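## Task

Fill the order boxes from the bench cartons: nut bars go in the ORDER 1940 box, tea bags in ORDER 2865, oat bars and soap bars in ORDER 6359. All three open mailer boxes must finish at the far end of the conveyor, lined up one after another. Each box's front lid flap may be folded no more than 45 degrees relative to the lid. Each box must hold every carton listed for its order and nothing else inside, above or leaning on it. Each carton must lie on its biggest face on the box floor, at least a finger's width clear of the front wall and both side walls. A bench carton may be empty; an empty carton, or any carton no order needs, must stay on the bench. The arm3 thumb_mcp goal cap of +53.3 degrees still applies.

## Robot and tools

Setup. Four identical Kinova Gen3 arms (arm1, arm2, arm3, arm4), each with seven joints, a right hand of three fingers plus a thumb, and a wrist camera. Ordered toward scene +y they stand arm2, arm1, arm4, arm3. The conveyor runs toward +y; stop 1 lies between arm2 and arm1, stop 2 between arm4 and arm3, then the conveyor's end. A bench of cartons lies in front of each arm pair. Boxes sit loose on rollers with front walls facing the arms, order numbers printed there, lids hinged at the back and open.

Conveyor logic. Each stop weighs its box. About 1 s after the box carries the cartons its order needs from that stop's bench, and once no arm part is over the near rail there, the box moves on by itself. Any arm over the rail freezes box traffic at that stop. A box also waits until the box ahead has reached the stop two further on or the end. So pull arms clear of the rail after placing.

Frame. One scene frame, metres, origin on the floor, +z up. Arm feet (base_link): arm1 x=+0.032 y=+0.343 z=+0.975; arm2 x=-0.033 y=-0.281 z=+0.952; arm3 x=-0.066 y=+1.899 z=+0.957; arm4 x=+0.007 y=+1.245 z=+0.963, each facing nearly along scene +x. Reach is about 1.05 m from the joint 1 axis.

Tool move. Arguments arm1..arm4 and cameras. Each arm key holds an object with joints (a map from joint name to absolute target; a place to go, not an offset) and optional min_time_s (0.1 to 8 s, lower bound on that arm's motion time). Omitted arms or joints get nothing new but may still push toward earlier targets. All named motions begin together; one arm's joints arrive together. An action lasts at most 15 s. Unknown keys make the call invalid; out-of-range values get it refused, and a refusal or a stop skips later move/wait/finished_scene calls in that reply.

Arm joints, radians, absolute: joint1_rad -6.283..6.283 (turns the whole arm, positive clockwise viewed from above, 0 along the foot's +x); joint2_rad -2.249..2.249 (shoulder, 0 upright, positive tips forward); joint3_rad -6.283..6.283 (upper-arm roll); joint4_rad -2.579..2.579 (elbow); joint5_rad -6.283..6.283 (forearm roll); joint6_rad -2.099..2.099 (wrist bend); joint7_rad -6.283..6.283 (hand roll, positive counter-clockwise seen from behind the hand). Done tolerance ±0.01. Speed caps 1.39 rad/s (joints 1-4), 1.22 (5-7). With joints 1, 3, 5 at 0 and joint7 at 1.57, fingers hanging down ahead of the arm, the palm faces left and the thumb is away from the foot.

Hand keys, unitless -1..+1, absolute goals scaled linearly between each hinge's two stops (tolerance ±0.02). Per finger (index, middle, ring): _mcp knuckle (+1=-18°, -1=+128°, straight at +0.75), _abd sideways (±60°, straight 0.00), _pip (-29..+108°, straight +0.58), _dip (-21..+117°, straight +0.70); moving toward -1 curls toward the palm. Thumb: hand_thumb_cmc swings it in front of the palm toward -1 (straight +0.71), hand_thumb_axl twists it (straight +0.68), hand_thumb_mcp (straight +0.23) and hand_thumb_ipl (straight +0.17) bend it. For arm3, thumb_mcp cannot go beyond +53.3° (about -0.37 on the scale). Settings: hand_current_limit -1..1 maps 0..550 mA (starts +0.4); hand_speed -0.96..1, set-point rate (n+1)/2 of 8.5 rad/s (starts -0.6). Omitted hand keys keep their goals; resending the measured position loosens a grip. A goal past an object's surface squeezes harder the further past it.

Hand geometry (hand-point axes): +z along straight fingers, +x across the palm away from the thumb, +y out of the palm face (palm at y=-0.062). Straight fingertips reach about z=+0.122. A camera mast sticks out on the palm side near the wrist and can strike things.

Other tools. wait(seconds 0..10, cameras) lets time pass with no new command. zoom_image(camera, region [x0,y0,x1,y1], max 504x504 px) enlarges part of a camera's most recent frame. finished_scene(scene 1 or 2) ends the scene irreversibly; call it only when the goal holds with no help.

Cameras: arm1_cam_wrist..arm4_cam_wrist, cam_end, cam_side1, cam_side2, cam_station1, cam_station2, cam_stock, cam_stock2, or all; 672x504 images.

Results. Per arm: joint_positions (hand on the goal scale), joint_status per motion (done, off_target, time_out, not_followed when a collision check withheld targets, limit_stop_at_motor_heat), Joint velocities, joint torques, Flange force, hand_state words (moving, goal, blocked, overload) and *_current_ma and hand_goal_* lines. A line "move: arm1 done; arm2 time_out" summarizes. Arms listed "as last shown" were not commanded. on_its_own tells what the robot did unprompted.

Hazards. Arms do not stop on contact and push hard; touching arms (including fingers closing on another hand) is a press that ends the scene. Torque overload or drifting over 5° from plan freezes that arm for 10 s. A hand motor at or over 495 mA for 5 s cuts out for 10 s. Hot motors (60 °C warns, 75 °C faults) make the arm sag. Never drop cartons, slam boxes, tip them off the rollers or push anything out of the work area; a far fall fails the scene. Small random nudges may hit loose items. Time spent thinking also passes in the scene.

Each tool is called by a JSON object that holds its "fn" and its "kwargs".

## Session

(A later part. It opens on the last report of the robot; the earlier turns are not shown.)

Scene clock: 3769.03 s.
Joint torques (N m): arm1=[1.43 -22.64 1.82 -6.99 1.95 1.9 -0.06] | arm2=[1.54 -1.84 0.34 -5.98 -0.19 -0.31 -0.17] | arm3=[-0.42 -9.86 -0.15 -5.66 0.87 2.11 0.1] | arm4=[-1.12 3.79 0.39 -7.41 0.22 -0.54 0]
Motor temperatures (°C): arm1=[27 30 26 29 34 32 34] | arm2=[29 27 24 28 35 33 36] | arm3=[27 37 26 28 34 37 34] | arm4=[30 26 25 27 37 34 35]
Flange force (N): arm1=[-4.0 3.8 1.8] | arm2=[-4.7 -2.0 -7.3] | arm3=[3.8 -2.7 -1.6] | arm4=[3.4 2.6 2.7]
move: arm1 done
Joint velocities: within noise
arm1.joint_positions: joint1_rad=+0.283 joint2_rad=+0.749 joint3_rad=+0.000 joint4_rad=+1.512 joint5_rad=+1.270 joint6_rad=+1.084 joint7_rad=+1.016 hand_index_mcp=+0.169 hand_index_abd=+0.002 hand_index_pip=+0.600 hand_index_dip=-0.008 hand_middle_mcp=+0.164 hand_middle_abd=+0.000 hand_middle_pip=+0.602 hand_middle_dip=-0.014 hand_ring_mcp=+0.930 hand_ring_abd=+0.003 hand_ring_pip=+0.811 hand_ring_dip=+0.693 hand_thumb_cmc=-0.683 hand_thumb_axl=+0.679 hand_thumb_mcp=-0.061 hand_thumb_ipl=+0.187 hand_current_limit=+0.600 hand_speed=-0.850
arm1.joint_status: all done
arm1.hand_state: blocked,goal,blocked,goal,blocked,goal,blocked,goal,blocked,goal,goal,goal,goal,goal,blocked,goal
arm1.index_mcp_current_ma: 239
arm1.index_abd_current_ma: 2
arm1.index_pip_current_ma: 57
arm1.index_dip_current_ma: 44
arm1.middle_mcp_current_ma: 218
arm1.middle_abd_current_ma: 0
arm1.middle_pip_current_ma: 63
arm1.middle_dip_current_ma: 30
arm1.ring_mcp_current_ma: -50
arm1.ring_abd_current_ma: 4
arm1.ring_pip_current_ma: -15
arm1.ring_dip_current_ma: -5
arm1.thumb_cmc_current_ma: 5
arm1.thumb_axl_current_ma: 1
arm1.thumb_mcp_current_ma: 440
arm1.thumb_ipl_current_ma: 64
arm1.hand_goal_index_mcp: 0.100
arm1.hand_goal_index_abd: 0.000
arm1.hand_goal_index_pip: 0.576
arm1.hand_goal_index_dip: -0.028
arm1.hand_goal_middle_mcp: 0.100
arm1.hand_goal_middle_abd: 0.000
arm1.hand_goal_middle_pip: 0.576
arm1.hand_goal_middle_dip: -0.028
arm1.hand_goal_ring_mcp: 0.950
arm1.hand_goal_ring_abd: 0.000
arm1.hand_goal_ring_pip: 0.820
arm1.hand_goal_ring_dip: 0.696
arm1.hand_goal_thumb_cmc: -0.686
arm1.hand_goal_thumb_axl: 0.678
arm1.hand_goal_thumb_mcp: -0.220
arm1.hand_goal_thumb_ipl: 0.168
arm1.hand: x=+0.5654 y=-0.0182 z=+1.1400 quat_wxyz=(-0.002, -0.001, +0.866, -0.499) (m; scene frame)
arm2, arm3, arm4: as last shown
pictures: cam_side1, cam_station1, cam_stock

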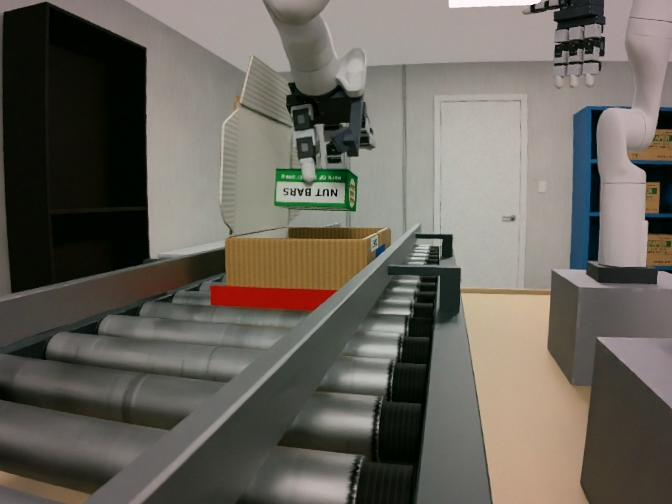

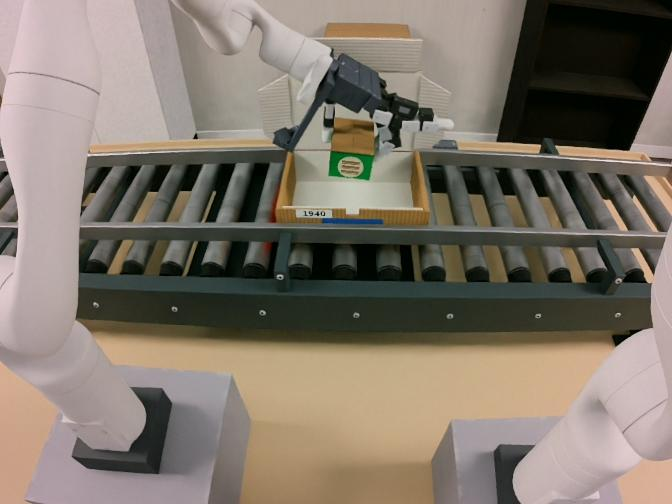

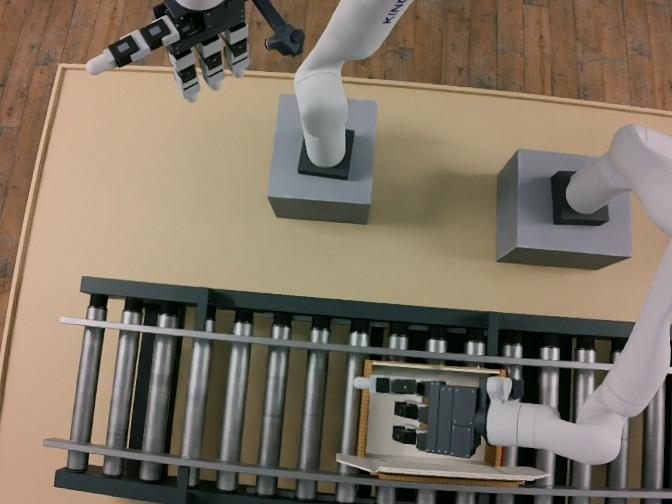

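{"fn": "move", "kwargs": {"arm1": {"joints":{"joint1_rad":0.28308,"joint2_rad":0.88307,"joint3_rad":0,"joint4_rad":1.55341,"joint5_rad":1.36431,"joint6_rad":1.04017,"joint7_rad":0.82196},"min_time_s":2}}}

{"fn": "move", "kwargs": {"arm1": {"joints":{"joint1_rad":0.28308,"joint2_rad":0.92928,"joint3_rad":0,"joint4_rad":1.55628,"joint5_rad":1.39286,"joint6_rad":1.03081,"joint7_rad":0.76599},"min_time_s":1}, "cameras": ["cam_station1","cam_stock"]}}

{"fn": "zoom_image", "kwargs": {"camera": "cam_station1", "region": [260, 110, 450, 250]}}

{"fn": "zoom_image", "kwargs": {"camera": "cam_stock", "region": [340, 340, 530, 480]}}

Scene clock: 3786.83 s.
Joint torques (N m): arm1=[1.44 -23.37 2.11 -5.82 1.63 2.35 -0.1] | arm2=[1.55 -1.96 0.27 -5.98 -0.18 -0.32 -0.16] | arm3=[-0.45 -9.92 -0.21 -5.67 0.88 2.13 0.07] | arm4=[-1.07 3.76 0.38 -7.47 0.22 -0.53 0]
Motor temperatures (°C): arm1=[27 30 26 29 34 32 34] | arm2=[29 27 24 28 35 33 36] | arm3=[27 37 26 28 34 37 34] | arm4=[30 26 25 27 37 34 35]
Flange force (N): arm1=[-4.0 4.1 2.1] | arm2=[-4.9 -2.3 -7.4] | arm3=[3.8 -2.8 -1.4] | arm4=[3.4 2.5 3.0]
move: arm1 done
Joint velocities: within noise
arm1.joint_positions: joint1_rad=+0.283 joint2_rad=+0.883 joint3_rad=+0.000 joint4_rad=+1.553 joint5_rad=+1.364 joint6_rad=+1.040 joint7_rad=+0.822 hand_index_mcp=+0.169 hand_index_abd=+0.002 hand_index_pip=+0.600 hand_index_dip=-0.008 hand_middle_mcp=+0.164 hand_middle_abd=+0.000 hand_middle_pip=+0.602 hand_middle_dip=-0.014 hand_ring_mcp=+0.930 hand_ring_abd=+0.003 hand_ring_pip=+0.811 hand_ring_dip=+0.693 hand_thumb_cmc=-0.683 hand_thumb_axl=+0.679 hand_thumb_mcp=-0.061 hand_thumb_ipl=+0.187 hand_current_limit=+0.600 hand_speed=-0.850
arm1.joint_status: all done
arm1.hand_state: blocked,goal,blocked,goal,blocked,goal,blocked,goal,blocked,goal,goal,goal,goal,goal,blocked,goal
arm1.index_mcp_current_ma: 239
arm1.index_abd_current_ma: 2
arm1.index_pip_current_ma: 57
arm1.index_dip_current_ma: 44
arm1.middle_mcp_current_ma: 218
arm1.middle_abd_current_ma: 0
arm1.middle_pip_current_ma: 63
arm1.middle_dip_current_ma: 30
arm1.ring_mcp_current_ma: -50
arm1.ring_abd_current_ma: 4
arm1.ring_pip_current_ma: -15
arm1.ring_dip_current_ma: -5
arm1.thumb_cmc_current_ma: 5
arm1.thumb_axl_current_ma: 1
arm1.thumb_mcp_current_ma: 440
arm1.thumb_ipl_current_ma: 64
arm1.hand_goal_index_mcp: 0.100
arm1.hand_goal_index_abd: 0.000
arm1.hand_goal_index_pip: 0.576
arm1.hand_goal_index_dip: -0.028
arm1.hand_goal_middle_mcp: 0.100
arm1.hand_goal_middle_abd: 0.000
arm1.hand_goal_middle_pip: 0.576
arm1.hand_goal_middle_dip: -0.028
arm1.hand_goal_ring_mcp: 0.950
arm1.hand_goal_ring_abd: 0.000
arm1.hand_goal_ring_pip: 0.820
arm1.hand_goal_ring_dip: 0.696
arm1.hand_goal_thumb_cmc: -0.686
arm1.hand_goal_thumb_axl: 0.678
arm1.hand_goal_thumb_mcp: -0.220
arm1.hand_goal_thumb_ipl: 0.168
arm1.hand: x=+0.5651 y=-0.0180 z=+1.0599 quat_wxyz=(-0.002, -0.001, +0.867, -0.499) (m; scene frame)
arm2, arm3, arm4: as last shown
pictures: none

Scene clock: 3788.13 s.
Joint torques (N m): arm1=[1.43 -23.61 2.25 -5.48 1.5 2.47 -0.09] | arm2=[1.61 -1.93 0.26 -6.01 -0.22 -0.32 -0.15] | arm3=[-0.47 -9.9 -0.2 -5.69 0.91 2.13 0.08] | arm4=[-1.09 3.78 0.4 -7.42 0.25 -0.52 0.01]
Motor temperatures (°C): arm1=[27 30 26 29 34 32 34] | arm2=[29 27 24 28 35 33 36] | arm3=[27 37 26 28 34 37 34] | arm4=[30 26 25 27 37 34 35]
Flange force (N): arm1=[-3.8 4.3 2.3] | arm2=[-4.8 -2.3 -7.3] | arm3=[3.8 -2.8 -1.5] | arm4=[3.4 2.7 2.8]
move: arm1 done
Joint velocities: within noise
arm1.joint_positions: joint1_rad=+0.283 joint2_rad=+0.929 joint3_rad=+0.000 joint4_rad=+1.556 joint5_rad=+1.393 joint6_rad=+1.031 joint7_rad=+0.766 hand_index_mcp=+0.169 hand_index_abd=+0.002 hand_index_pip=+0.600 hand_index_dip=-0.008 hand_middle_mcp=+0.164 hand_middle_abd=+0.000 hand_middle_pip=+0.602 hand_middle_dip=-0.014 hand_ring_mcp=+0.930 hand_ring_abd=+0.003 hand_ring_pip=+0.811 hand_ring_dip=+0.693 hand_thumb_cmc=-0.683 hand_thumb_axl=+0.679 hand_thumb_mcp=-0.061 hand_thumb_ipl=+0.187 hand_current_limit=+0.600 hand_speed=-0.850
arm1.joint_status: all done
arm1.hand_state: blocked,goal,blocked,goal,blocked,goal,blocked,goal,blocked,goal,goal,goal,goal,goal,blocked,goal
arm1.index_mcp_current_ma: 239
arm1.index_abd_current_ma: 2
arm1.index_pip_current_ma: 57
arm1.index_dip_current_ma: 44
arm1.middle_mcp_current_ma: 218
arm1.middle_abd_current_ma: 0
arm1.middle_pip_current_ma: 63
arm1.middle_dip_current_ma: 30
arm1.ring_mcp_current_ma: -50
arm1.ring_abd_current_ma: 4
arm1.ring_pip_current_ma: -15
arm1.ring_dip_current_ma: -5
arm1.thumb_cmc_current_ma: 5
arm1.thumb_axl_current_ma: 1
arm1.thumb_mcp_current_ma: 440
arm1.thumb_ipl_current_ma: 64
arm1.hand_goal_index_mcp: 0.100
arm1.hand_goal_index_abd: 0.000
arm1.hand_goal_index_pip: 0.576
arm1.hand_goal_index_dip: -0.028
arm1.hand_goal_middle_mcp: 0.100
arm1.hand_goal_middle_abd: 0.000
arm1.hand_goal_middle_pip: 0.576
arm1.hand_goal_middle_dip: -0.028
arm1.hand_goal_ring_mcp: 0.950
arm1.hand_goal_ring_abd: 0.000
arm1.hand_goal_ring_pip: 0.820
arm1.hand_goal_ring_dip: 0.696
arm1.hand_goal_thumb_cmc: -0.686
arm1.hand_goal_thumb_axl: 0.678
arm1.hand_goal_thumb_mcp: -0.220
arm1.hand_goal_thumb_ipl: 0.168
arm1.hand: x=+0.5649 y=-0.0179 z=+1.0349 quat_wxyz=(-0.002, -0.001, +0.867, -0.499) (m; scene frame)
arm2.joint_positions: joint1_rad=+1.200 joint2_rad=-0.381 joint3_rad=-0.100 joint4_rad=+1.427 joint5_rad=-0.012 joint6_rad=+1.938 joint7_rad=+1.841 hand_index_mcp=+0.753 hand_index_abd=+0.000 hand_index_pip=+0.577 hand_index_dip=+0.696 hand_middle_mcp=+0.753 hand_middle_abd=+0.000 hand_middle_pip=+0.577 hand_middle_dip=+0.696 hand_ring_mcp=+0.753 hand_ring_abd=+0.000 hand_ring_pip=+0.577 hand_ring_dip=+0.696 hand_thumb_cmc=+0.714 hand_thumb_axl=+0.677 hand_thumb_mcp=+0.224 hand_thumb_ipl=+0.168 hand_current_limit=+0.400 hand_speed=-0.600
arm2.joint_status: not commanded
arm2.hand_state: goal,goal,goal,goal,goal,goal,goal,goal,goal,goal,goal,goal,goal,goal,goal,goal
arm2.index_mcp_current_ma: 0
arm2.index_abd_current_ma: 0
arm2.index_pip_current_ma: 0
arm2.index_dip_current_ma: 0
arm2.middle_mcp_current_ma: 0
arm2.middle_abd_current_ma: 0
arm2.middle_pip_current_ma: 0
arm2.middle_dip_current_ma: 0
arm2.ring_mcp_current_ma: 0
arm2.ring_abd_current_ma: 0
arm2.ring_pip_current_ma: 0
arm2.ring_dip_current_ma: 0
arm2.thumb_cmc_current_ma: 0
arm2.thumb_axl_current_ma: 0
arm2.thumb_mcp_current_ma: 0
arm2.thumb_ipl_current_ma: 0
arm2.hand_goal_index_mcp: 0.754
arm2.hand_goal_index_abd: 0.000
arm2.hand_goal_index_pip: 0.576
arm2.hand_goal_index_dip: 0.696
arm2.hand_goal_middle_mcp: 0.754
arm2.hand_goal_middle_abd: 0.000
arm2.hand_goal_middle_pip: 0.576
arm2.hand_goal_middle_dip: 0.696
arm2.hand_goal_ring_mcp: 0.754
arm2.hand_goal_ring_abd: 0.000
arm2.hand_goal_ring_pip: 0.576
arm2.hand_goal_ring_dip: 0.696
arm2.hand_goal_thumb_cmc: 0.714
arm2.hand_goal_thumb_axl: 0.678
arm2.hand_goal_thumb_mcp: 0.226
arm2.hand_goal_thumb_ipl: 0.168
arm2.hand: x=+0.1015 y=-0.4070 z=+1.4821 quat_wxyz=(+0.045, +0.433, +0.899, -0.056) (m; scene frame)
arm3.joint_positions: joint1_rad=+0.422 joint2_rad=+0.297 joint3_rad=+0.000 joint4_rad=+2.356 joint5_rad=+1.841 joint6_rad=+0.835 joint7_rad=+0.550 hand_index_mcp=+0.267 hand_index_abd=-0.003 hand_index_pip=+0.578 hand_index_dip=-0.025 hand_middle_mcp=+0.268 hand_middle_abd=-0.003 hand_middle_pip=+0.577 hand_middle_dip=-0.025 hand_ring_mcp=+0.925 hand_ring_abd=-0.002 hand_ring_pip=+0.574 hand_ring_dip=+0.693 hand_thumb_cmc=-0.683 hand_thumb_axl=+0.679 hand_thumb_mcp=-0.003 hand_thumb_ipl=+0.170 hand_current_limit=+0.600 hand_speed=-0.700
arm3.joint_status: not commanded
arm3.hand_state: goal,goal,goal,goal,goal,goal,goal,goal,blocked,goal,goal,goal,goal,goal,goal,goal
arm3.index_mcp_current_ma: -9
arm3.index_abd_current_ma: 0
arm3.index_pip_current_ma: 0
arm3.index_dip_current_ma: 1
arm3.middle_mcp_current_ma: -7
arm3.middle_abd_current_ma: 0
arm3.middle_pip_current_ma: 0
arm3.middle_dip_current_ma: 1
arm3.ring_mcp_current_ma: -24
arm3.ring_abd_current_ma: 0
arm3.ring_pip_current_ma: 0
arm3.ring_dip_current_ma: -1
arm3.thumb_cmc_current_ma: 1
arm3.thumb_axl_current_ma: 0
arm3.thumb_mcp_current_ma: -1
arm3.thumb_ipl_current_ma: 1
arm3.hand_goal_index_mcp: 0.280
arm3.hand_goal_index_abd: 0.000
arm3.hand_goal_index_pip: 0.576
arm3.hand_goal_index_dip: -0.028
arm3.hand_goal_middle_mcp: 0.280
arm3.hand_goal_middle_abd: 0.000
arm3.hand_goal_middle_pip: 0.576
arm3.hand_goal_middle_dip: -0.028
arm3.hand_goal_ring_mcp: 0.950
arm3.hand_goal_ring_abd: 0.000
arm3.hand_goal_ring_pip: 0.576
arm3.hand_goal_ring_dip: 0.696
arm3.hand_goal_thumb_cmc: -0.686
arm3.hand_goal_thumb_axl: 0.678
arm3.hand_goal_thumb_mcp: 0.000
arm3.hand_goal_thumb_ipl: 0.168
arm3.hand: x=+0.2002 y=+1.5281 z=+1.1398 quat_wxyz=(+0.022, -0.038, +0.867, -0.497) (m; scene frame)
arm4.joint_positions: joint1_rad=+0.148 joint2_rad=-0.496 joint3_rad=-0.122 joint4_rad=+1.434 joint5_rad=+0.010 joint6_rad=+2.067 joint7_rad=+1.781 hand_index_mcp=+0.753 hand_index_abd=+0.000 hand_index_pip=+0.577 hand_index_dip=+0.696 hand_middle_mcp=+0.753 hand_middle_abd=+0.000 hand_middle_pip=+0.577 hand_middle_dip=+0.696 hand_ring_mcp=+0.753 hand_ring_abd=+0.000 hand_ring_pip=+0.577 hand_ring_dip=+0.696 hand_thumb_cmc=+0.714 hand_thumb_axl=+0.677 hand_thumb_mcp=+0.224 hand_thumb_ipl=+0.168 hand_current_limit=+0.400 hand_speed=-0.600
arm4.joint_status: not commanded
arm4.hand_state: goal,goal,goal,goal,goal,goal,goal,goal,goal,goal,goal,goal,goal,goal,goal,goal
arm4.index_mcp_current_ma: -3
arm4.index_abd_current_ma: 0
arm4.index_pip_current_ma: 2
arm4.index_dip_current_ma: 0
arm4.middle_mcp_current_ma: -3
arm4.middle_abd_current_ma: 0
arm4.middle_pip_current_ma: 2
arm4.middle_dip_current_ma: 0
arm4.ring_mcp_current_ma: -3
arm4.ring_abd_current_ma: 0
arm4.ring_pip_current_ma: 2
arm4.ring_dip_current_ma: 0
arm4.thumb_cmc_current_ma: 1
arm4.thumb_axl_current_ma: -3
arm4.thumb_mcp_current_ma: -10
arm4.thumb_ipl_current_ma: -1
arm4.hand_goal_index_mcp: 0.754
arm4.hand_goal_index_abd: 0.000
arm4.hand_goal_index_pip: 0.576
arm4.hand_goal_index_dip: 0.696
arm4.hand_goal_middle_mcp: 0.754
arm4.hand_goal_middle_abd: 0.000
arm4.hand_goal_middle_pip: 0.576
arm4.hand_goal_middle_dip: 0.696
arm4.hand_goal_ring_mcp: 0.754
arm4.hand_goal_ring_abd: 0.000
arm4.hand_goal_ring_pip: 0.576
arm4.hand_goal_ring_dip: 0.696
arm4.hand_goal_thumb_cmc: 0.714
arm4.hand_goal_thumb_axl: 0.678
arm4.hand_goal_thumb_mcp: 0.226
arm4.hand_goal_thumb_ipl: 0.168
arm4.hand: x=+0.0959 y=+1.3365 z=+1.4992 quat_wxyz=(+0.066, -0.158, +0.984, -0.042) (m; scene frame)
pictures: cam_station1, cam_stock

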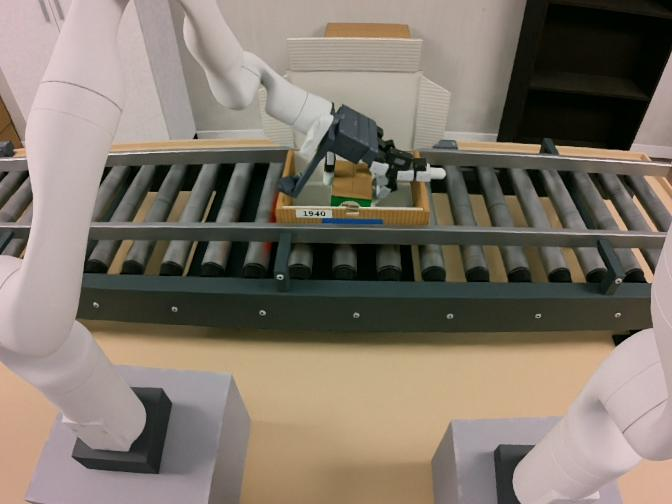

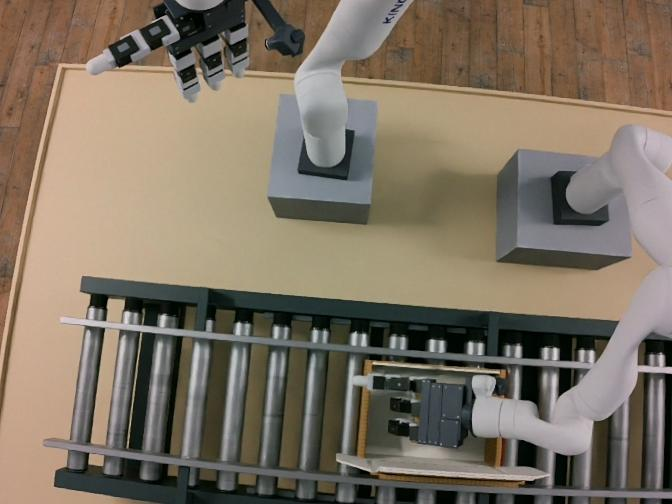

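Scaled by 2.653.

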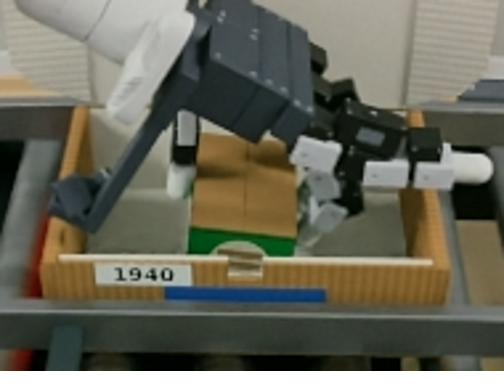

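Scaled by 2.653.

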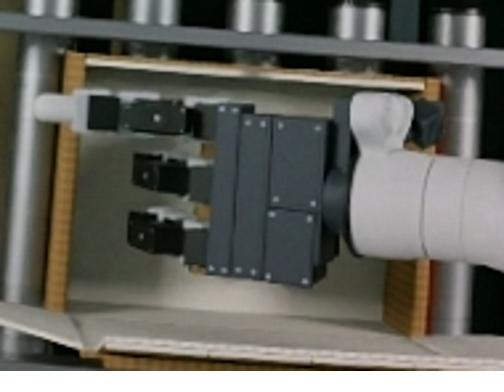

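{"fn": "move", "kwargs": {"arm1": {"joints":{"joint1_rad":0.28308,"joint2_rad":0.95014,"joint3_rad":0,"joint4_rad":1.55605,"joint5_rad":1.4051,"joint6_rad":1.02727,"joint7_rad":0.74226},"min_time_s":1}, "cameras": ["cam_station1"]}}

{"fn": "zoom_image", "kwargs": {"camera": "cam_station1", "region": [260, 110, 450, 250]}}

Scene clock: 3809.40 s.
Joint torques (N m): arm1=[1.36 -23.75 2.27 -5.37 1.49 2.51 -0.09] | arm2=[1.59 -1.92 0.24 -6 -0.21 -0.32 -0.17] | arm3=[-0.56 -9.95 -0.15 -5.68 0.82 2.08 0.09] | arm4=[-1.08 3.83 0.4 -7.41 0.23 -0.53 0.01]
Motor temperatures (°C): arm1=[27 30 26 29 34 32 34] | arm2=[29 27 24 28 35 33 36] | arm3=[27 37 26 28 34 37 34] | arm4=[30 26 25 27 37 34 35]
Flange force (N): arm1=[-3.7 4.3 2.3] | arm2=[-4.7 -2.4 -7.3] | arm3=[4.1 -2.4 -0.9] | arm4=[3.5 2.7 2.8]
move: arm1 done
Joint velocities: within noise
arm1.joint_positions: joint1_rad=+0.283 joint2_rad=+0.950 joint3_rad=+0.000 joint4_rad=+1.556 joint5_rad=+1.405 joint6_rad=+1.027 joint7_rad=+0.742 hand_index_mcp=+0.169 hand_index_abd=+0.002 hand_index_pip=+0.600 hand_index_dip=-0.008 hand_middle_mcp=+0.164 hand_middle_abd=+0.000 hand_middle_pip=+0.602 hand_middle_dip=-0.014 hand_ring_mcp=+0.930 hand_ring_abd=+0.003 hand_ring_pip=+0.811 hand_ring_dip=+0.693 hand_thumb_cmc=-0.683 hand_thumb_axl=+0.679 hand_thumb_mcp=-0.061 hand_thumb_ipl=+0.187 hand_current_limit=+0.600 hand_speed=-0.850
arm1.joint_status: all done
arm1.hand_state: blocked,goal,blocked,goal,blocked,goal,blocked,goal,blocked,goal,goal,goal,goal,goal,blocked,goal
arm1.index_mcp_current_ma: 239
arm1.index_abd_current_ma: 2
arm1.index_pip_current_ma: 57
arm1.index_dip_current_ma: 44
arm1.middle_mcp_current_ma: 218
arm1.middle_abd_current_ma: 0
arm1.middle_pip_current_ma: 63
arm1.middle_dip_current_ma: 30
arm1.ring_mcp_current_ma: -50
arm1.ring_abd_current_ma: 4
arm1.ring_pip_current_ma: -15
arm1.ring_dip_current_ma: -5
arm1.thumb_cmc_current_ma: 5
arm1.thumb_axl_current_ma: 1
arm1.thumb_mcp_current_ma: 440
arm1.thumb_ipl_current_ma: 64
arm1.hand_goal_index_mcp: 0.100
arm1.hand_goal_index_abd: 0.000
arm1.hand_goal_index_pip: 0.576
arm1.hand_goal_index_dip: -0.028
arm1.hand_goal_middle_mcp: 0.100
arm1.hand_goal_middle_abd: 0.000
arm1.hand_goal_middle_pip: 0.576
arm1.hand_goal_middle_dip: -0.028
arm1.hand_goal_ring_mcp: 0.950
arm1.hand_goal_ring_abd: 0.000
arm1.hand_goal_ring_pip: 0.820
arm1.hand_goal_ring_dip: 0.696
arm1.hand_goal_thumb_cmc: -0.686
arm1.hand_goal_thumb_axl: 0.678
arm1.hand_goal_thumb_mcp: -0.220
arm1.hand_goal_thumb_ipl: 0.168
arm1.hand: x=+0.5649 y=-0.0179 z=+1.0239 quat_wxyz=(-0.002, -0.001, +0.867, -0.499) (m; scene frame)
arm2, arm3, arm4: as last shown
pictures: cam_station1

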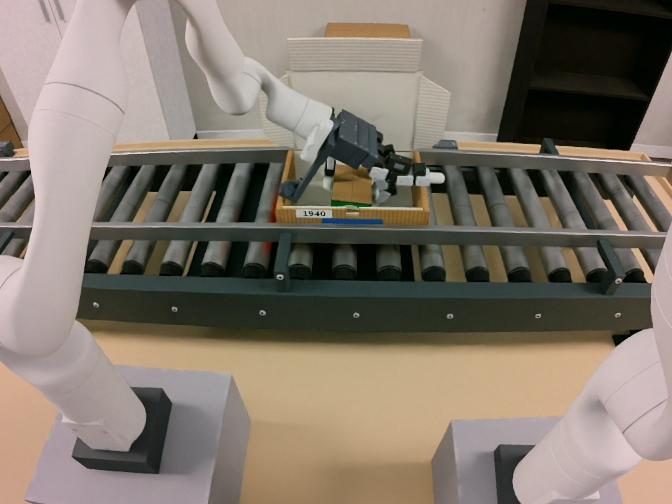

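Scaled by 2.653.

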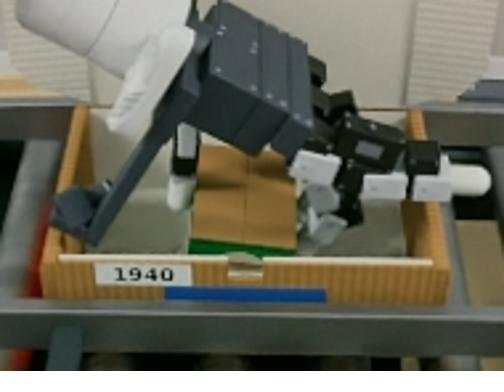

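{"fn": "move", "kwargs": {"arm1": {"joints":{"joint1_rad":0.28308,"joint2_rad":0.95784,"joint3_rad":0,"joint4_rad":1.55575,"joint5_rad":1.40953,"joint6_rad":1.02606,"joint7_rad":0.7337},"min_time_s":1}}}

Scene clock: 3818.83 s.
Joint torques (N m): arm1=[1.46 -23.76 2.24 -5.28 1.45 2.53 -0.08] | arm2=[1.54 -1.94 0.35 -6.02 -0.23 -0.36 -0.21] | arm3=[-0.37 -9.84 -0.24 -5.7 0.87 2.13 0.07] | arm4=[-1.1 3.84 0.42 -7.44 0.25 -0.53 0.04]
Motor temperatures (°C): arm1=[27 30 26 29 34 32 34] | arm2=[29 27 24 28 35 33 36] | arm3=[27 37 26 28 34 37 34] | arm4=[30 26 25 27 37 34 35]
Flange force (N): arm1=[-3.7 4.5 2.3] | arm2=[-4.8 -2.2 -7.4] | arm3=[3.8 -2.9 -1.7] | arm4=[3.5 2.9 2.9]
move: arm1 done
Joint velocities: within noise
arm1.joint_positions: joint1_rad=+0.283 joint2_rad=+0.958 joint3_rad=+0.000 joint4_rad=+1.556 joint5_rad=+1.410 joint6_rad=+1.026 joint7_rad=+0.734 hand_index_mcp=+0.169 hand_index_abd=+0.002 hand_index_pip=+0.600 hand_index_dip=-0.008 hand_middle_mcp=+0.164 hand_middle_abd=+0.000 hand_middle_pip=+0.602 hand_middle_dip=-0.014 hand_ring_mcp=+0.930 hand_ring_abd=+0.003 hand_ring_pip=+0.811 hand_ring_dip=+0.693 hand_thumb_cmc=-0.683 hand_thumb_axl=+0.679 hand_thumb_mcp=-0.061 hand_thumb_ipl=+0.187 hand_current_limit=+0.600 hand_speed=-0.850
arm1.joint_status: all done
arm1.hand_state: blocked,goal,blocked,goal,blocked,goal,blocked,goal,blocked,goal,goal,goal,goal,goal,blocked,goal
arm1.index_mcp_current_ma: 239
arm1.index_abd_current_ma: 2
arm1.index_pip_current_ma: 57
arm1.index_dip_current_ma: 44
arm1.middle_mcp_current_ma: 218
arm1.middle_abd_current_ma: 0
arm1.middle_pip_current_ma: 63
arm1.middle_dip_current_ma: 30
arm1.ring_mcp_current_ma: -50
arm1.ring_abd_current_ma: 4
arm1.ring_pip_current_ma: -15
arm1.ring_dip_current_ma: -5
arm1.thumb_cmc_current_ma: 5
arm1.thumb_axl_current_ma: 1
arm1.thumb_mcp_current_ma: 440
arm1.thumb_ipl_current_ma: 64
arm1.hand_goal_index_mcp: 0.100
arm1.hand_goal_index_abd: 0.000
arm1.hand_goal_index_pip: 0.576
arm1.hand_goal_index_dip: -0.028
arm1.hand_goal_middle_mcp: 0.100
arm1.hand_goal_middle_abd: 0.000
arm1.hand_goal_middle_pip: 0.576
arm1.hand_goal_middle_dip: -0.028
arm1.hand_goal_ring_mcp: 0.950
arm1.hand_goal_ring_abd: 0.000
arm1.hand_goal_ring_pip: 0.820
arm1.hand_goal_ring_dip: 0.696
arm1.hand_goal_thumb_cmc: -0.686
arm1.hand_goal_thumb_axl: 0.678
arm1.hand_goal_thumb_mcp: -0.220
arm1.hand_goal_thumb_ipl: 0.168
arm1.hand: x=+0.5649 y=-0.0179 z=+1.0199 quat_wxyz=(-0.002, -0.001, +0.866, -0.499) (m; scene frame)
arm2, arm3, arm4: as last shown
pictures: none

{"fn": "move", "kwargs": {"arm1": {"joints":{"joint1_rad":0.28308,"joint2_rad":0.96362,"joint3_rad":0,"joint4_rad":1.5555,"joint5_rad":1.41285,"joint6_rad":1.02515,"joint7_rad":0.7273},"min_time_s":1}}}

Scene clock: 3826.80 s.
Joint torques (N m): arm1=[1.66 -22.69 2.15 -4.7 1.19 2.35 -0.05] | arm2=[1.58 -1.97 0.26 -6.02 -0.18 -0.32 -0.19] | arm3=[-0.42 -9.78 -0.22 -5.68 0.84 2.18 0.11] | arm4=[-1.04 3.77 0.38 -7.41 0.22 -0.5 0]
Motor temperatures (°C): arm1=[27 30 26 29 34 32 34] | arm2=[29 27 24 28 35 33 36] | arm3=[27 37 26 28 34 37 34] | arm4=[30 26 25 27 37 34 35]
Flange force (N): arm1=[-4.0 3.0 1.2] | arm2=[-4.8 -2.4 -7.3] | arm3=[4.2 -2.9 -1.5] | arm4=[3.4 2.5 2.9]
move: arm1 done
Joint velocities: within noise
arm1.joint_positions: joint1_rad=+0.283 joint2_rad=+0.964 joint3_rad=+0.000 joint4_rad=+1.555 joint5_rad=+1.413 joint6_rad=+1.025 joint7_rad=+0.727 hand_index_mcp=+0.166 hand_index_abd=+0.002 hand_index_pip=+0.600 hand_index_dip=-0.008 hand_middle_mcp=+0.164 hand_middle_abd=+0.000 hand_middle_pip=+0.602 hand_middle_dip=-0.014 hand_ring_mcp=+0.930 hand_ring_abd=+0.003 hand_ring_pip=+0.811 hand_ring_dip=+0.693 hand_thumb_cmc=-0.683 hand_thumb_axl=+0.679 hand_thumb_mcp=-0.061 hand_thumb_ipl=+0.188 hand_current_limit=+0.600 hand_speed=-0.850
arm1.joint_status: all done
arm1.hand_state: blocked,goal,blocked,goal,blocked,goal,blocked,goal,blocked,goal,goal,goal,goal,goal,blocked,goal
arm1.index_mcp_current_ma: 226
arm1.index_abd_current_ma: 2
arm1.index_pip_current_ma: 57
arm1.index_dip_current_ma: 44
arm1.middle_mcp_current_ma: 218
arm1.middle_abd_current_ma: 0
arm1.middle_pip_current_ma: 63
arm1.middle_dip_current_ma: 30
arm1.ring_mcp_current_ma: -50
arm1.ring_abd_current_ma: 4
arm1.ring_pip_current_ma: -15
arm1.ring_dip_current_ma: -5
arm1.thumb_cmc_current_ma: 5
arm1.thumb_axl_current_ma: 1
arm1.thumb_mcp_current_ma: 440
arm1.thumb_ipl_current_ma: 66
arm1.hand_goal_index_mcp: 0.100
arm1.hand_goal_index_abd: 0.000
arm1.hand_goal_index_pip: 0.576
arm1.hand_goal_index_dip: -0.028
arm1.hand_goal_middle_mcp: 0.100
arm1.hand_goal_middle_abd: 0.000
arm1.hand_goal_middle_pip: 0.576
arm1.hand_goal_middle_dip: -0.028
arm1.hand_goal_ring_mcp: 0.950
arm1.hand_goal_ring_abd: 0.000
arm1.hand_goal_ring_pip: 0.820
arm1.hand_goal_ring_dip: 0.696
arm1.hand_goal_thumb_cmc: -0.686
arm1.hand_goal_thumb_axl: 0.678
arm1.hand_goal_thumb_mcp: -0.220
arm1.hand_goal_thumb_ipl: 0.168
arm1.hand: x=+0.5649 y=-0.0179 z=+1.0169 quat_wxyz=(-0.002, -0.001, +0.867, -0.499) (m; scene frame)
arm2, arm3, arm4: as last shown
pictures: none

{"fn": "move", "kwargs": {"arm1": {"joints":{"joint1_rad":0.28308,"joint2_rad":0.96555,"joint3_rad":0,"joint4_rad":1.5554,"joint5_rad":1.41396,"joint6_rad":1.02485,"joint7_rad":0.72516},"min_time_s":0.6}}}

{"fn": "move", "kwargs": {"arm1": {"joints":{"hand_index_mcp":0.25,"hand_middle_mcp":0.25,"hand_thumb_mcp":0.0}}, "cameras": ["cam_station1","cam_stock"]}}

{"fn": "zoom_image", "kwargs": {"camera": "cam_station1", "region": [260, 110, 450, 250]}}

Scene clock: 3842.00 s.
Joint torques (N m): arm1=[1.71 -20.54 1.65 -3.97 0.86 1.76 -0.02] | arm2=[1.55 -1.87 0.38 -6.03 -0.18 -0.34 -0.15] | arm3=[-0.52 -9.8 -0.21 -5.61 0.83 2.12 0.05] | arm4=[-1.12 3.82 0.38 -7.43 0.22 -0.51 -0.01]
Motor temperatures (°C): arm1=[27 30 26 29 34 32 34] | arm2=[29 27 24 28 35 33 36] | arm3=[27 37 26 28 34 37 34] | arm4=[30 26 25 27 37 34 35]
Flange force (N): arm1=[-3.6 -0.1 -1.1] | arm2=[-4.7 -1.9 -7.2] | arm3=[4.0 -3.2 -1.4] | arm4=[3.5 2.6 2.9]
move: arm1 done
Joint velocities: within noise
arm1.joint_positions: joint1_rad=+0.283 joint2_rad=+0.966 joint3_rad=+0.000 joint4_rad=+1.555 joint5_rad=+1.414 joint6_rad=+1.025 joint7_rad=+0.725 hand_index_mcp=+0.166 hand_index_abd=+0.002 hand_index_pip=+0.600 hand_index_dip=-0.011 hand_middle_mcp=+0.164 hand_middle_abd=+0.000 hand_middle_pip=+0.602 hand_middle_dip=-0.016 hand_ring_mcp=+0.930 hand_ring_abd=+0.003 hand_ring_pip=+0.811 hand_ring_dip=+0.693 hand_thumb_cmc=-0.682 hand_thumb_axl=+0.679 hand_thumb_mcp=-0.061 hand_thumb_ipl=+0.191 hand_current_limit=+0.600 hand_speed=-0.850
arm1.joint_status: all done
arm1.hand_state: blocked,goal,blocked,goal,blocked,goal,blocked,goal,blocked,goal,goal,goal,goal,goal,blocked,blocked
arm1.index_mcp_current_ma: 224
arm1.index_abd_current_ma: 2
arm1.index_pip_current_ma: 57
arm1.index_dip_current_ma: 38
arm1.middle_mcp_current_ma: 217
arm1.middle_abd_current_ma: 0
arm1.middle_pip_current_ma: 63
arm1.middle_dip_current_ma: 24
arm1.ring_mcp_current_ma: -50
arm1.ring_abd_current_ma: 4
arm1.ring_pip_current_ma: -15
arm1.ring_dip_current_ma: -5
arm1.thumb_cmc_current_ma: 5
arm1.thumb_axl_current_ma: 1
arm1.thumb_mcp_current_ma: 440
arm1.thumb_ipl_current_ma: 77
arm1.hand_goal_index_mcp: 0.100
arm1.hand_goal_index_abd: 0.000
arm1.hand_goal_index_pip: 0.576
arm1.hand_goal_index_dip: -0.028
arm1.hand_goal_middle_mcp: 0.100
arm1.hand_goal_middle_abd: 0.000
arm1.hand_goal_middle_pip: 0.576
arm1.hand_goal_middle_dip: -0.028
arm1.hand_goal_ring_mcp: 0.950
arm1.hand_goal_ring_abd: 0.000
arm1.hand_goal_ring_pip: 0.820
arm1.hand_goal_ring_dip: 0.696
arm1.hand_goal_thumb_cmc: -0.686
arm1.hand_goal_thumb_axl: 0.678
arm1.hand_goal_thumb_mcp: -0.220
arm1.hand_goal_thumb_ipl: 0.168
arm1.hand: x=+0.5648 y=-0.0179 z=+1.0159 quat_wxyz=(-0.002, -0.001, +0.867, -0.499) (m; scene frame)
arm2, arm3, arm4: as last shown
pictures: none

Scene clock: 3842.80 s.
Joint torques (N m): arm1=[1.41 -22.39 1.84 -4.65 1.14 2.18 -0.09] | arm2=[1.57 -1.79 0.28 -5.94 -0.21 -0.33 -0.2] | arm3=[-0.45 -9.79 -0.15 -5.6 0.87 2.14 0.03] | arm4=[-1.07 3.8 0.39 -7.35 0.22 -0.54 -0.02]
Motor temperatures (°C): arm1=[27 30 26 29 34 32 34] | arm2=[29 27 24 28 35 33 36] | arm3=[27 37 26 28 34 37 34] | arm4=[30 26 25 27 37 34 35]
Flange force (N): arm1=[-3.7 2.3 1.2] | arm2=[-4.5 -2.3 -7.5] | arm3=[3.7 -3.4 -1.7] | arm4=[3.4 2.5 2.5]
move: arm1 done
Joint velocities: within noise
arm1.joint_positions: joint1_rad=+0.283 joint2_rad=+0.966 joint3_rad=+0.000 joint4_rad=+1.555 joint5_rad=+1.414 joint6_rad=+1.025 joint7_rad=+0.725 hand_index_mcp=+0.238 hand_index_abd=+0.002 hand_index_pip=+0.578 hand_index_dip=-0.024 hand_middle_mcp=+0.237 hand_middle_abd=+0.000 hand_middle_pip=+0.578 hand_middle_dip=-0.025 hand_ring_mcp=+0.930 hand_ring_abd=+0.003 hand_ring_pip=+0.811 hand_ring_dip=+0.693 hand_thumb_cmc=-0.682 hand_thumb_axl=+0.679 hand_thumb_mcp=-0.004 hand_thumb_ipl=+0.170 hand_current_limit=+0.600 hand_speed=-0.850
arm1.joint_status: all done
arm1.hand_state: goal,goal,goal,goal,goal,goal,goal,goal,blocked,goal,goal,goal,goal,goal,goal,goal
arm1.index_mcp_current_ma: -26
arm1.index_abd_current_ma: 2
arm1.index_pip_current_ma: 2
arm1.index_dip_current_ma: 5
arm1.middle_mcp_current_ma: -28
arm1.middle_abd_current_ma: 0
arm1.middle_pip_current_ma: 3
arm1.middle_dip_current_ma: 4
arm1.ring_mcp_current_ma: -50
arm1.ring_abd_current_ma: 4
arm1.ring_pip_current_ma: -15
arm1.ring_dip_current_ma: -5
arm1.thumb_cmc_current_ma: 5
arm1.thumb_axl_current_ma: 1
arm1.thumb_mcp_current_ma: -8
arm1.thumb_ipl_current_ma: 4
arm1.hand_goal_index_mcp: 0.250
arm1.hand_goal_index_abd: 0.000
arm1.hand_goal_index_pip: 0.576
arm1.hand_goal_index_dip: -0.028
arm1.hand_goal_middle_mcp: 0.250
arm1.hand_goal_middle_abd: 0.000
arm1.hand_goal_middle_pip: 0.576
arm1.hand_goal_middle_dip: -0.028
arm1.hand_goal_ring_mcp: 0.950
arm1.hand_goal_ring_abd: 0.000
arm1.hand_goal_ring_pip: 0.820
arm1.hand_goal_ring_dip: 0.696
arm1.hand_goal_thumb_cmc: -0.686
arm1.hand_goal_thumb_axl: 0.678
arm1.hand_goal_thumb_mcp: 0.000
arm1.hand_goal_thumb_ipl: 0.168
arm1.hand: x=+0.5648 y=-0.0178 z=+1.0158 quat_wxyz=(-0.002, -0.001, +0.867, -0.499) (m; scene frame)
arm2, arm3, arm4: as last shown
pictures: cam_station1, cam_stock

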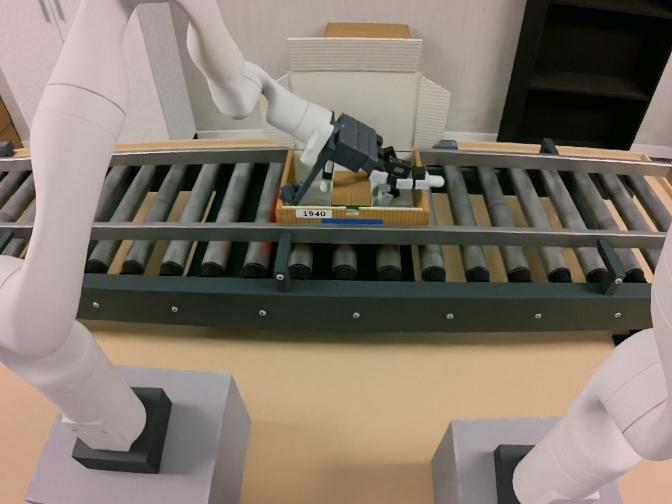

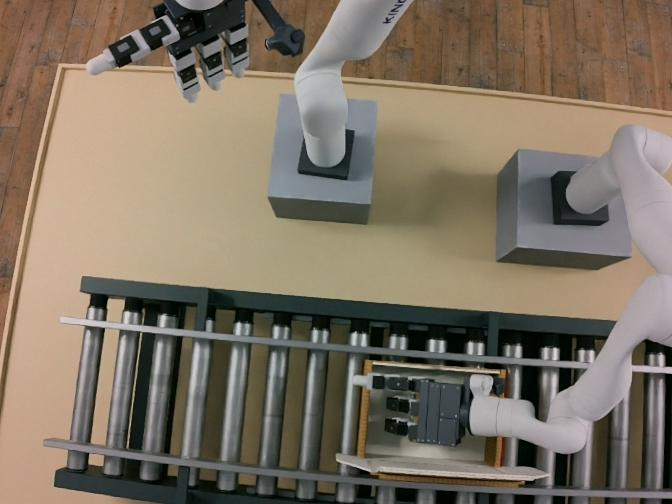

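Scaled by 2.653.

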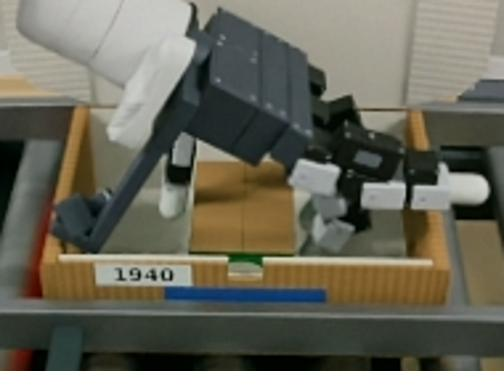

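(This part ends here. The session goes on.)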